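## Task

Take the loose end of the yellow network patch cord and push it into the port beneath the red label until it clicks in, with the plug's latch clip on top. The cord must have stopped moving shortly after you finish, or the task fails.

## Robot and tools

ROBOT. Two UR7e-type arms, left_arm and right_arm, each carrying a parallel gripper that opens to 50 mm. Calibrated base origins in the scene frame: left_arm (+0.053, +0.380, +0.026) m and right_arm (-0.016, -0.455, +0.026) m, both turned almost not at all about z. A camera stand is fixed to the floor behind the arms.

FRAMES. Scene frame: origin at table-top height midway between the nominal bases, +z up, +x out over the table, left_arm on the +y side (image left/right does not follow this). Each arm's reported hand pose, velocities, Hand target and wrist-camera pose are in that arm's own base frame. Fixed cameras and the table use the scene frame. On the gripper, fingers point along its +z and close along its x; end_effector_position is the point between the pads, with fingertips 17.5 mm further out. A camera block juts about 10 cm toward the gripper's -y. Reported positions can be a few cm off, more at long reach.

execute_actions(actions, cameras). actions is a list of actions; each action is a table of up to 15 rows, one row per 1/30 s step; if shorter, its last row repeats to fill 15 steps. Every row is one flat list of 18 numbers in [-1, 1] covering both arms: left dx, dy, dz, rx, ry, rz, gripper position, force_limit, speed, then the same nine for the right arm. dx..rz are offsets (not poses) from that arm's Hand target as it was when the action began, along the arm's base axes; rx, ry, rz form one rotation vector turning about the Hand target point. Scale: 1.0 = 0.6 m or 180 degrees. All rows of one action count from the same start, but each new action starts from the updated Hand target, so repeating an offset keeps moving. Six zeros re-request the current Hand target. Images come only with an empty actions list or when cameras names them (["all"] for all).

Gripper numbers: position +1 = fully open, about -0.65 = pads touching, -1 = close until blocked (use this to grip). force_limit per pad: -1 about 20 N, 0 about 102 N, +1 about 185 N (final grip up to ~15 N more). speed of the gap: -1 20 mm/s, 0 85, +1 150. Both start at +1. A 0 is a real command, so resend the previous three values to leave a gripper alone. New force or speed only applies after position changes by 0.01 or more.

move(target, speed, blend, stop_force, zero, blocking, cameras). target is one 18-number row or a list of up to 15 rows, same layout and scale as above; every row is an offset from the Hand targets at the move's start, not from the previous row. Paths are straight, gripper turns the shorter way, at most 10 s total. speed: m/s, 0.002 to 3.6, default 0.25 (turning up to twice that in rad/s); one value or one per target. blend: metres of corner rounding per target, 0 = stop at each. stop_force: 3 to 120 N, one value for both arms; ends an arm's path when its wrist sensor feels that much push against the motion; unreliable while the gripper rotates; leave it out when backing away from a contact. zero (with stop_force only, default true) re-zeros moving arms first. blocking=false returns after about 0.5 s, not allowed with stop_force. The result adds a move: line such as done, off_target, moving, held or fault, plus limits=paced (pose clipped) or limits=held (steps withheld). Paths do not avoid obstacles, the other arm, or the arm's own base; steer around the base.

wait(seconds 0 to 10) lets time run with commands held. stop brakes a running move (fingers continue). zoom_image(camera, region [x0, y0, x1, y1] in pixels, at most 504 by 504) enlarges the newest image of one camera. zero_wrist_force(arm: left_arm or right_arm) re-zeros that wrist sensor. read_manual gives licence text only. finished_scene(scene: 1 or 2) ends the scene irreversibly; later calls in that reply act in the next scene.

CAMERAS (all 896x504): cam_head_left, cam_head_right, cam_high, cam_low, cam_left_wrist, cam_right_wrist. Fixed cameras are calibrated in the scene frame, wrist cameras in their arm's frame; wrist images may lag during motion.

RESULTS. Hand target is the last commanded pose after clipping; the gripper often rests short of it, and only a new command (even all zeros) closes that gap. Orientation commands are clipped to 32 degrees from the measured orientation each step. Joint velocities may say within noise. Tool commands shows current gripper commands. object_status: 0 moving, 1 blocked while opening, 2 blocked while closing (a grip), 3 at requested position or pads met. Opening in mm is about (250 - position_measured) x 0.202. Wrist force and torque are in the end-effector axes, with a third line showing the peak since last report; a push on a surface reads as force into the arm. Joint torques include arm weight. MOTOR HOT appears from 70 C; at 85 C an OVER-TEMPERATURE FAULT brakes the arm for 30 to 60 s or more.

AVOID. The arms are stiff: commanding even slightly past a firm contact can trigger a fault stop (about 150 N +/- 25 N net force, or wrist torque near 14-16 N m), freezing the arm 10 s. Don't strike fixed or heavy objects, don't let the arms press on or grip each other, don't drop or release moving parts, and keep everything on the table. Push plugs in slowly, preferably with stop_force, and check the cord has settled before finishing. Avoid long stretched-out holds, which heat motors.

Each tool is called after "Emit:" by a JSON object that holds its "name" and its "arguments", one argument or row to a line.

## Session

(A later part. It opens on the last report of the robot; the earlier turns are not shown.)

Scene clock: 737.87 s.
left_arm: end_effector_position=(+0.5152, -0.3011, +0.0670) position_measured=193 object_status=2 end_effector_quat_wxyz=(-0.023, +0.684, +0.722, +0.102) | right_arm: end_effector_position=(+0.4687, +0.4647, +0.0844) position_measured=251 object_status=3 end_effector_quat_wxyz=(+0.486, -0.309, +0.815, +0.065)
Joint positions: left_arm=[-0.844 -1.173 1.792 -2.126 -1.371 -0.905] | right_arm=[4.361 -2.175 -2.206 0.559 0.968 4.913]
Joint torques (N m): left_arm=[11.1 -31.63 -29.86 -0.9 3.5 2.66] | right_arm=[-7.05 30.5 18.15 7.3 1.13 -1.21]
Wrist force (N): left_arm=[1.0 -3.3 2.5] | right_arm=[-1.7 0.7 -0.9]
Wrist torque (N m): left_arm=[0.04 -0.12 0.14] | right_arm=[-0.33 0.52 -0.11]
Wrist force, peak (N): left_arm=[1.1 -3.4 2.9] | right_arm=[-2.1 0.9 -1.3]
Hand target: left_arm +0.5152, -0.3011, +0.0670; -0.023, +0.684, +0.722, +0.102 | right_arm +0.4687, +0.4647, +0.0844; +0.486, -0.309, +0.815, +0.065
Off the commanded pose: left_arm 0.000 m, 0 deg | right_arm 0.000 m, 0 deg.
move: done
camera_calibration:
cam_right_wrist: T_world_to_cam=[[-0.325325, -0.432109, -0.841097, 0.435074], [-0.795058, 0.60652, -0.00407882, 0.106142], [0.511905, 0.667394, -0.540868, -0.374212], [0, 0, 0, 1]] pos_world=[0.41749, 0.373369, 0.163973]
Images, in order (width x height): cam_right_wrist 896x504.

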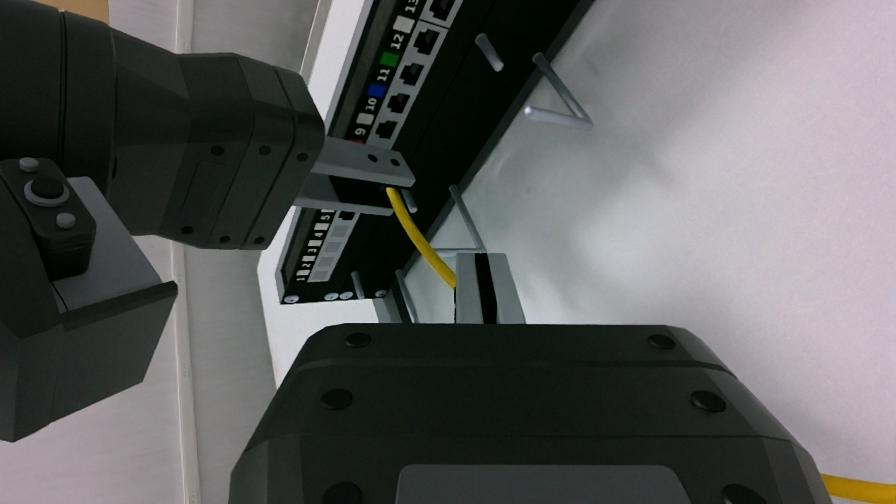

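Emit:
{"name": "move", "arguments": {
  "target": [0.02,0.0004,0,0,0,0,-1,-0.3,-1,0,0,0,0,0,0,-1,-0.85,-0.7],
  "speed": 0.006,
  "stop_force": 13,
  "cameras": ["cam_right_wrist","cam_left_wrist"]
}}

Emit:
{"name": "zoom_image", "arguments": {
  "camera": "cam_right_wrist",
  "region": [350, 125, 420, 195]
}}

Scene clock: 744.67 s.
left_arm: end_effector_position=(+0.5272, -0.3009, +0.0670) position_measured=193 object_status=2 end_effector_quat_wxyz=(-0.023, +0.684, +0.722, +0.102) | right_arm: end_effector_position=(+0.4687, +0.4647, +0.0844) position_measured=251 object_status=3 end_effector_quat_wxyz=(+0.486, -0.309, +0.815, +0.065)
Joint positions: left_arm=[-0.828 -1.153 1.763 -2.12 -1.37 -0.889] | right_arm=[4.361 -2.175 -2.206 0.559 0.968 4.913]
Joint torques (N m): left_arm=[14.58 -32.45 -31.11 -1.85 6.3 2.6] | right_arm=[-7.35 31.62 17.59 7.18 1.1 -1.28]
Wrist force (N): left_arm=[1.2 -15.0 -0.5] | right_arm=[-1.9 0.7 -1.1]
Wrist torque (N m): left_arm=[-0.27 -0.16 0.23] | right_arm=[-0.33 0.55 -0.11]
Wrist force, peak (N): left_arm=[4.0 -16.6 -0.8] | right_arm=[-2.2 0.9 -1.2]
Hand target: left_arm +0.5272, -0.3009, +0.0670; -0.023, +0.684, +0.722, +0.102 | right_arm +0.4687, +0.4647, +0.0844; +0.486, -0.309, +0.815, +0.065
Off the commanded pose: left_arm 0.000 m, 0 deg | right_arm 0.000 m, 0 deg.
move: done
camera_calibration:
cam_left_wrist: T_world_to_cam=[[-0.0464838, 0.983663, 0.173915, 0.316374], [0.892804, -0.0371783, 0.448908, -0.498531], [0.44804, 0.176139, -0.87649, 0.00436279], [0, 0, 0, 1]] pos_world=[0.457842, -0.330508, 0.172596]
cam_right_wrist: T_world_to_cam=[[-0.325325, -0.432109, -0.841097, 0.435074], [-0.795058, 0.60652, -0.00407882, 0.106142], [0.511905, 0.667394, -0.540868, -0.374212], [0, 0, 0, 1]] pos_world=[0.41749, 0.373369, 0.163973]
Images, in order (width x height): cam_left_wrist 896x504, cam_right_wrist 896x504.

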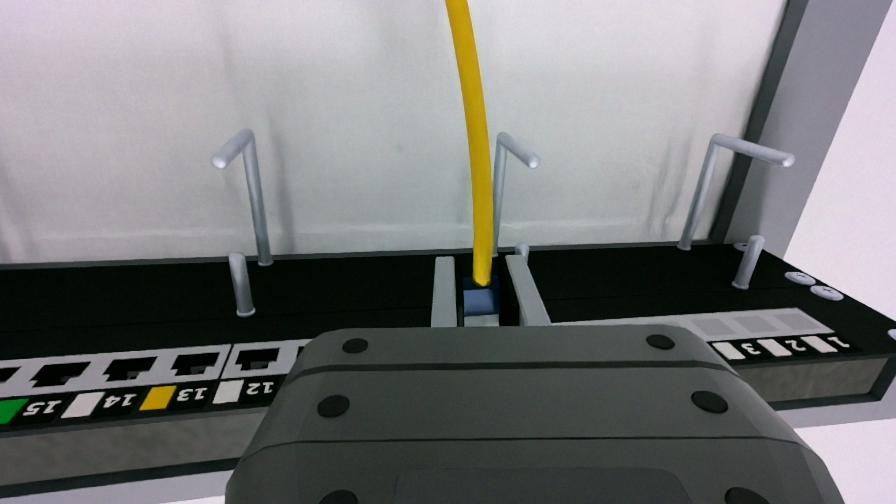

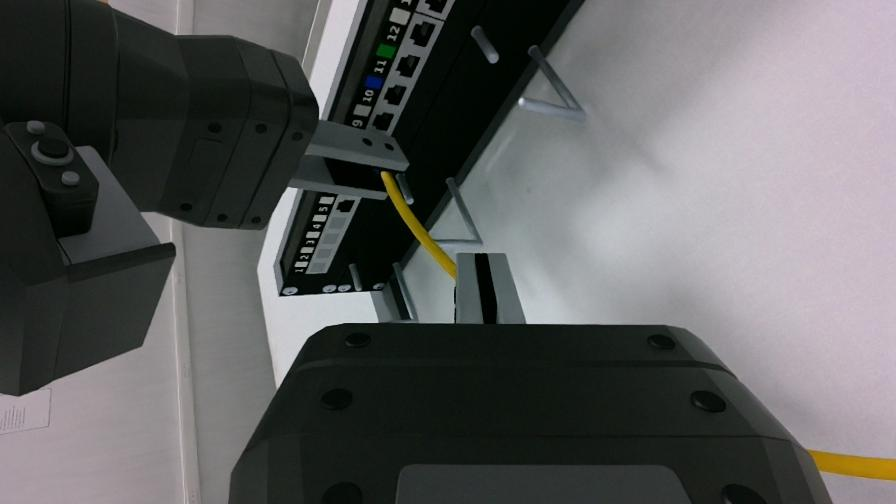

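Scaled by 7.200 from the camera's 896x504 image, which has a finer 1280x720 frame.

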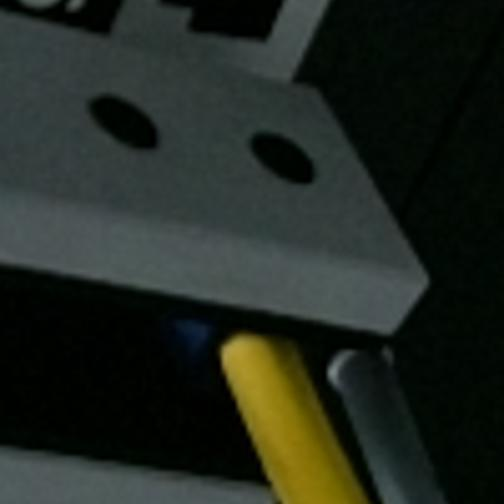

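Emit:
{"name": "move", "arguments": {
  "target": [-0.012,0,0,0,0,0,-1,-0.3,-1,0,0,0,0,0,0,-1,-0.85,-0.7],
  "speed": 0.006,
  "cameras": ["cam_right_wrist"]
}}

Emit:
{"name": "zoom_image", "arguments": {
  "camera": "cam_right_wrist",
  "region": [350, 105, 420, 175]
}}

Scene clock: 749.43 s.
left_arm: end_effector_position=(+0.5202, -0.3009, +0.0670) position_measured=193 object_status=2 end_effector_quat_wxyz=(-0.023, +0.684, +0.722, +0.102) | right_arm: end_effector_position=(+0.4687, +0.4647, +0.0844) position_measured=251 object_status=3 end_effector_quat_wxyz=(+0.486, -0.309, +0.815, +0.065)
Joint positions: left_arm=[-0.837 -1.165 1.78 -2.124 -1.371 -0.898] | right_arm=[4.361 -2.175 -2.206 0.559 0.968 4.913]
Joint torques (N m): left_arm=[-11.69 -58.45 -14.62 -3.47 -1.71 -2.08] | right_arm=[-6.89 31.28 18.14 7.14 1.06 -1.26]
Wrist force (N): left_arm=[-4.2 9.7 7.1] | right_arm=[-1.9 0.7 -0.9]
Wrist torque (N m): left_arm=[0.31 -0.18 0.23] | right_arm=[-0.32 0.55 -0.12]
Wrist force, peak (N): left_arm=[1.2 -15.3 -0.5] | right_arm=[-2.1 1.0 -1.3]
Hand target: left_arm +0.5200, -0.3009, +0.0670; -0.023, +0.684, +0.722, +0.102 | right_arm +0.4687, +0.4647, +0.0844; +0.486, -0.309, +0.815, +0.065
Off the commanded pose: left_arm 0.000 m, 0 deg | right_arm 0.000 m, 0 deg.
move: done
camera_calibration:
cam_right_wrist: T_world_to_cam=[[-0.325325, -0.432109, -0.841097, 0.435074], [-0.795058, 0.60652, -0.00407882, 0.106142], [0.511905, 0.667394, -0.540868, -0.374212], [0, 0, 0, 1]] pos_world=[0.41749, 0.373369, 0.163973]
Images, in order (width x height): cam_right_wrist 896x504.

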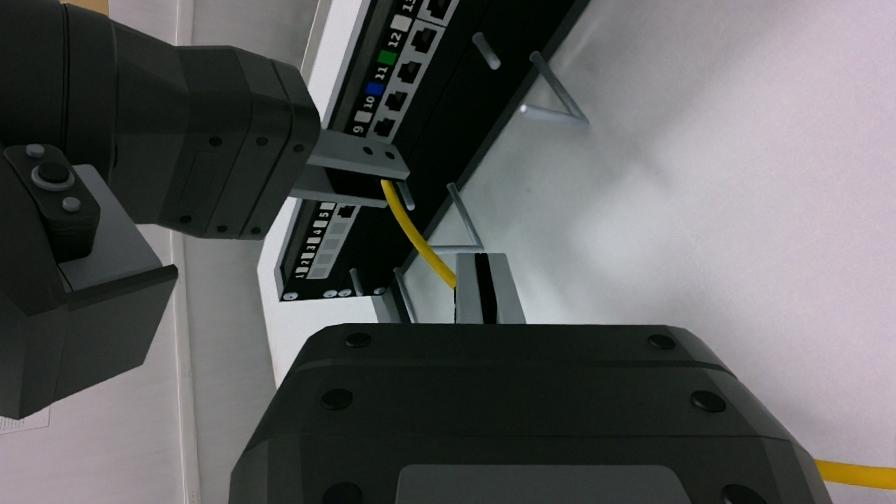

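Scaled by 7.200 from the camera's 896x504 image, which has a finer 1280x720 frame.

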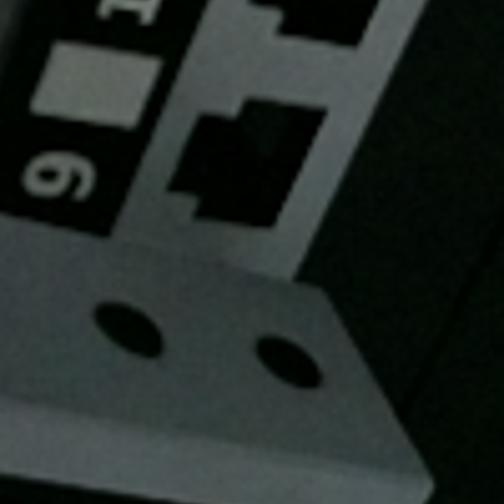

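Emit:
{"name": "move", "arguments": {
  "target": [-0.012,0,0,0,0,0,-1,-0.3,-1,0,0,0,0,0,0,-1,-0.85,-0.7],
  "speed": 0.006,
  "cameras": ["cam_right_wrist"]
}}

Emit:
{"name": "zoom_image", "arguments": {
  "camera": "cam_right_wrist",
  "region": [350, 105, 420, 175]
}}

Scene clock: 753.43 s.
left_arm: end_effector_position=(+0.5130, -0.3009, +0.0670) position_measured=193 object_status=2 end_effector_quat_wxyz=(-0.023, +0.684, +0.722, +0.102) | right_arm: end_effector_position=(+0.4687, +0.4647, +0.0844) position_measured=251 object_status=3 end_effector_quat_wxyz=(+0.486, -0.309, +0.815, +0.065)
Joint positions: left_arm=[-0.846 -1.177 1.798 -2.128 -1.371 -0.907] | right_arm=[4.361 -2.175 -2.206 0.559 0.968 4.913]
Joint torques (N m): left_arm=[-12.94 -60.86 -11.76 -3.86 -2.09 -2.07] | right_arm=[-6.81 31.55 17.9 7.08 1.01 -1.28]
Wrist force (N): left_arm=[-3.0 9.5 8.6] | right_arm=[-2.0 0.7 -0.9]
Wrist torque (N m): left_arm=[0.42 -0.21 0.20] | right_arm=[-0.33 0.56 -0.12]
Wrist force, peak (N): left_arm=[-5.3 11.2 7.2] | right_arm=[-2.2 0.9 -1.1]
Hand target: left_arm +0.5128, -0.3009, +0.0670; -0.023, +0.684, +0.722, +0.102 | right_arm +0.4687, +0.4647, +0.0844; +0.486, -0.309, +0.815, +0.065
Off the commanded pose: left_arm 0.000 m, 0 deg | right_arm 0.000 m, 0 deg.
move: done
camera_calibration:
cam_right_wrist: T_world_to_cam=[[-0.325325, -0.432109, -0.841097, 0.435074], [-0.795058, 0.60652, -0.00407882, 0.106142], [0.511905, 0.667394, -0.540868, -0.374212], [0, 0, 0, 1]] pos_world=[0.41749, 0.373369, 0.163973]
Images, in order (width x height): cam_right_wrist 896x504.

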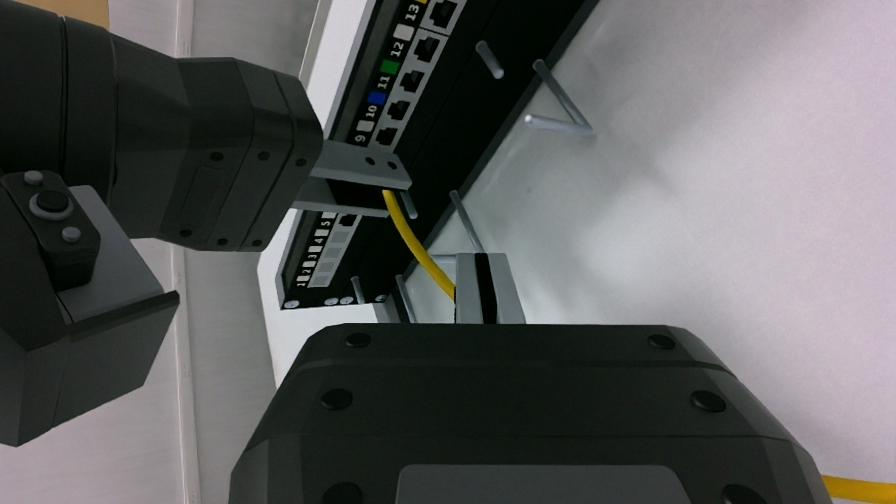

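Scaled by 7.200 from the camera's 896x504 image, which has a finer 1280x720 frame.

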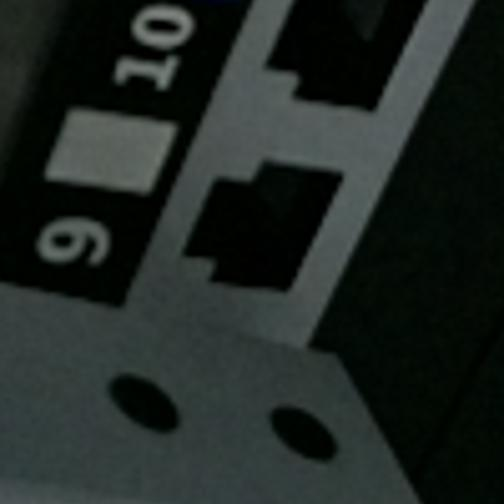

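Emit:
{"name": "move", "arguments": {
  "target": [
    [0.004,0,-0.0009,0,0,0,-1,-0.3,-1,0,0,0,0,0,0,-1,-0.85,-0.7],
    [0.004,0,-0.0009,0,0,0,0.05,-0.3,-1,0,0,0,0,0,0,-1,-0.85,-0.7]
  ],
  "speed": 0.01
}}

Emit:
{"name": "move", "arguments": {
  "target": [-0.016,-0.027,0.15,0,0,0,0.05,-0.3,-1,0,0,0,0,0,0,-1,-0.85,-0.7],
  "speed": 0.06,
  "cameras": ["cam_left_wrist","cam_right_wrist"]
}}

Emit:
{"name": "zoom_image", "arguments": {
  "camera": "cam_left_wrist",
  "region": [400, 180, 540, 290]
}}

Emit:
{"name": "zoom_image", "arguments": {
  "camera": "cam_right_wrist",
  "region": [350, 120, 440, 210]
}}

Scene clock: 763.80 s.
left_arm: end_effector_position=(+0.5153, -0.3009, +0.0665) position_measured=145 object_status=3 end_effector_quat_wxyz=(-0.023, +0.684, +0.722, +0.102) | right_arm: end_effector_position=(+0.4687, +0.4647, +0.0844) position_measured=251 object_status=3 end_effector_quat_wxyz=(+0.486, -0.309, +0.815, +0.065)
Joint positions: left_arm=[-0.843 -1.172 1.793 -2.128 -1.371 -0.904] | right_arm=[4.361 -2.175 -2.206 0.559 0.968 4.913]
Joint torques (N m): left_arm=[10.98 -29.45 -17.5 -0.37 1.57 2.42] | right_arm=[-7.04 31.71 17.95 7.08 1.05 -1.26]
Wrist force (N): left_arm=[0.4 0.3 -1.0] | right_arm=[-1.9 0.7 -1.1]
Wrist torque (N m): left_arm=[0.02 -0.14 0.16] | right_arm=[-0.32 0.54 -0.12]
Wrist force, peak (N): left_arm=[12.4 -11.1 -0.8] | right_arm=[-2.2 0.7 -1.3]
Hand target: left_arm +0.5152, -0.3009, +0.0664; -0.023, +0.684, +0.722, +0.102 | right_arm +0.4687, +0.4647, +0.0844; +0.486, -0.309, +0.815, +0.065
Off the commanded pose: left_arm 0.000 m, 0 deg | right_arm 0.000 m, 0 deg.
move: done

Scene clock: 765.87 s.
left_arm: end_effector_position=(+0.5057, -0.3170, +0.1563) position_measured=145 object_status=3 end_effector_quat_wxyz=(-0.023, +0.684, +0.722, +0.102) | right_arm: end_effector_position=(+0.4687, +0.4647, +0.0844) position_measured=251 object_status=3 end_effector_quat_wxyz=(+0.486, -0.309, +0.815, +0.065)
Joint positions: left_arm=[-0.874 -1.274 1.672 -1.9 -1.373 -0.935] | right_arm=[4.361 -2.175 -2.206 0.559 0.968 4.913]
Joint torques (N m): left_arm=[-11.59 -52.69 -29.24 -0.19 -1.81 -2.52] | right_arm=[-7.12 31.73 18.67 7.1 1.01 -1.2]
Wrist force (N): left_arm=[0.3 0.0 -0.7] | right_arm=[-2.0 1.0 -1.3]
Wrist torque (N m): left_arm=[-0.02 -0.12 0.24] | right_arm=[-0.27 0.56 -0.11]
Wrist force, peak (N): left_arm=[0.6 0.2 -1.6] | right_arm=[-2.0 1.0 -1.3]
Hand target: left_arm +0.5056, -0.3171, +0.1564; -0.023, +0.684, +0.722, +0.102 | right_arm +0.4687, +0.4647, +0.0844; +0.486, -0.309, +0.815, +0.065
Off the commanded pose: left_arm 0.000 m, 0 deg | right_arm 0.000 m, 0 deg.
move: done
camera_calibration:
cam_left_wrist: T_world_to_cam=[[-0.0464399, 0.98368, 0.173829, 0.315785], [0.892803, -0.0371787, 0.448911, -0.519936], [0.448048, 0.176042, -0.876506, 0.0951313], [0, 0, 0, 1]] pos_world=[0.436242, -0.346709, 0.261896]
cam_right_wrist: T_world_to_cam=[[-0.325325, -0.432109, -0.841097, 0.435074], [-0.795058, 0.60652, -0.00407882, 0.106142], [0.511905, 0.667394, -0.540868, -0.374212], [0, 0, 0, 1]] pos_world=[0.41749, 0.373369, 0.163973]
Images, in order (width x height): cam_left_wrist 896x504, cam_right_wrist 896x504.

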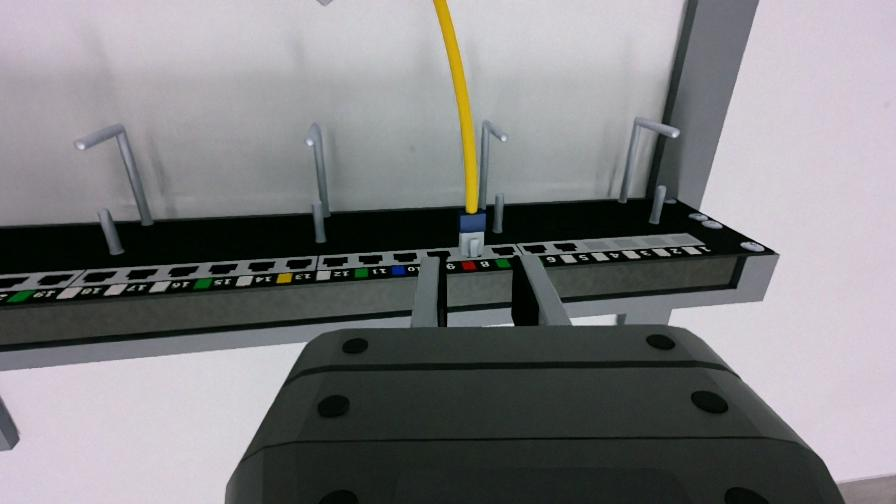

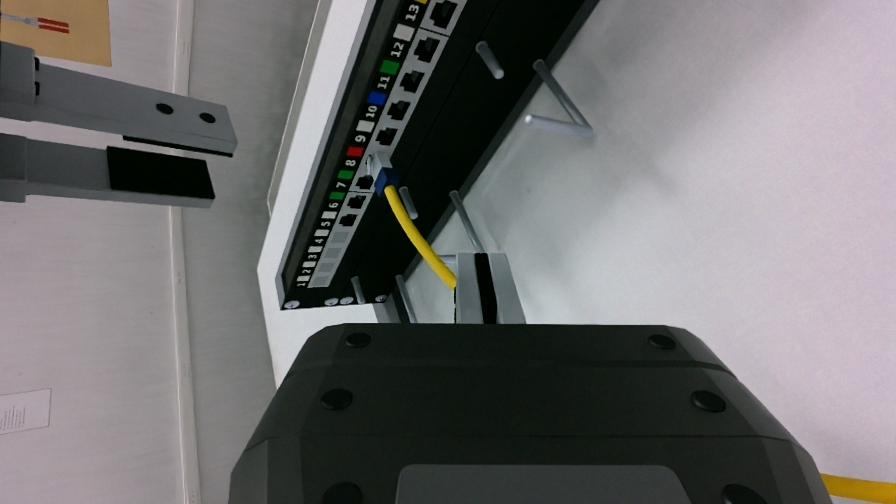

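Scaled by 3.600 from the camera's 896x504 image, which has a finer 1280x720 frame.

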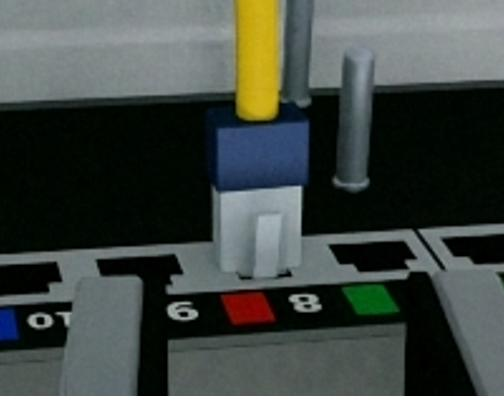

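Scaled by 5.600 from the camera's 896x504 image, which has a finer 1280x720 frame.

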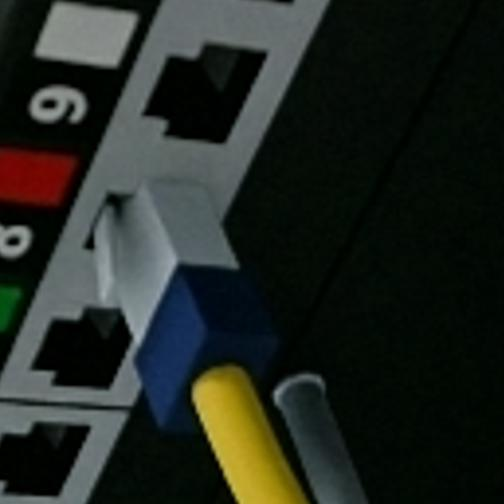

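Emit:
{"name": "wait", "arguments": {
  "seconds": 2
}}

Emit:
{"name": "finished_scene", "arguments": {
  "scene": 2
}}

Scene clock: 770.40 s.
left_arm: end_effector_position=(+0.5056, -0.3171, +0.1564) position_measured=145 object_status=3 end_effector_quat_wxyz=(-0.023, +0.684, +0.722, +0.102) | right_arm: end_effector_position=(+0.4687, +0.4647, +0.0844) position_measured=251 object_status=3 end_effector_quat_wxyz=(+0.486, -0.309, +0.815, +0.065)
Joint positions: left_arm=[-0.874 -1.274 1.672 -1.899 -1.373 -0.935] | right_arm=[4.361 -2.175 -2.206 0.559 0.968 4.913]
Joint torques (N m): left_arm=[-10.97 -53.76 -29.48 -0.3 -1.84 -2.44] | right_arm=[-6.57 31.72 17.11 6.97 0.99 -1.26]
Wrist force (N): left_arm=[0.5 0.2 -0.8] | right_arm=[-1.9 0.7 -1.1]
Wrist torque (N m): left_arm=[0.00 -0.17 0.23] | right_arm=[-0.32 0.55 -0.11]
Wrist force, peak (N): left_arm=[0.5 0.4 -1.2] | right_arm=[-2.2 0.7 -1.3]
Hand target: left_arm +0.5056, -0.3171, +0.1564; -0.023, +0.684, +0.722, +0.102 | right_arm +0.4687, +0.4647, +0.0844; +0.486, -0.309, +0.815, +0.065
Tool commands: left_gripper/position=+0.05 left_gripper/force_limit=-0.3 left_gripper/speed=-1.0 right_gripper/position=-1.0 right_gripper/force_limit=-0.85 right_gripper/speed=-0.7
Off the commanded pose: left_arm 0.000 m, 0 deg | right_arm 0.000 m, 0 deg.
wait: 2.00 s; at rest from the start

The scene is finished: the task was done.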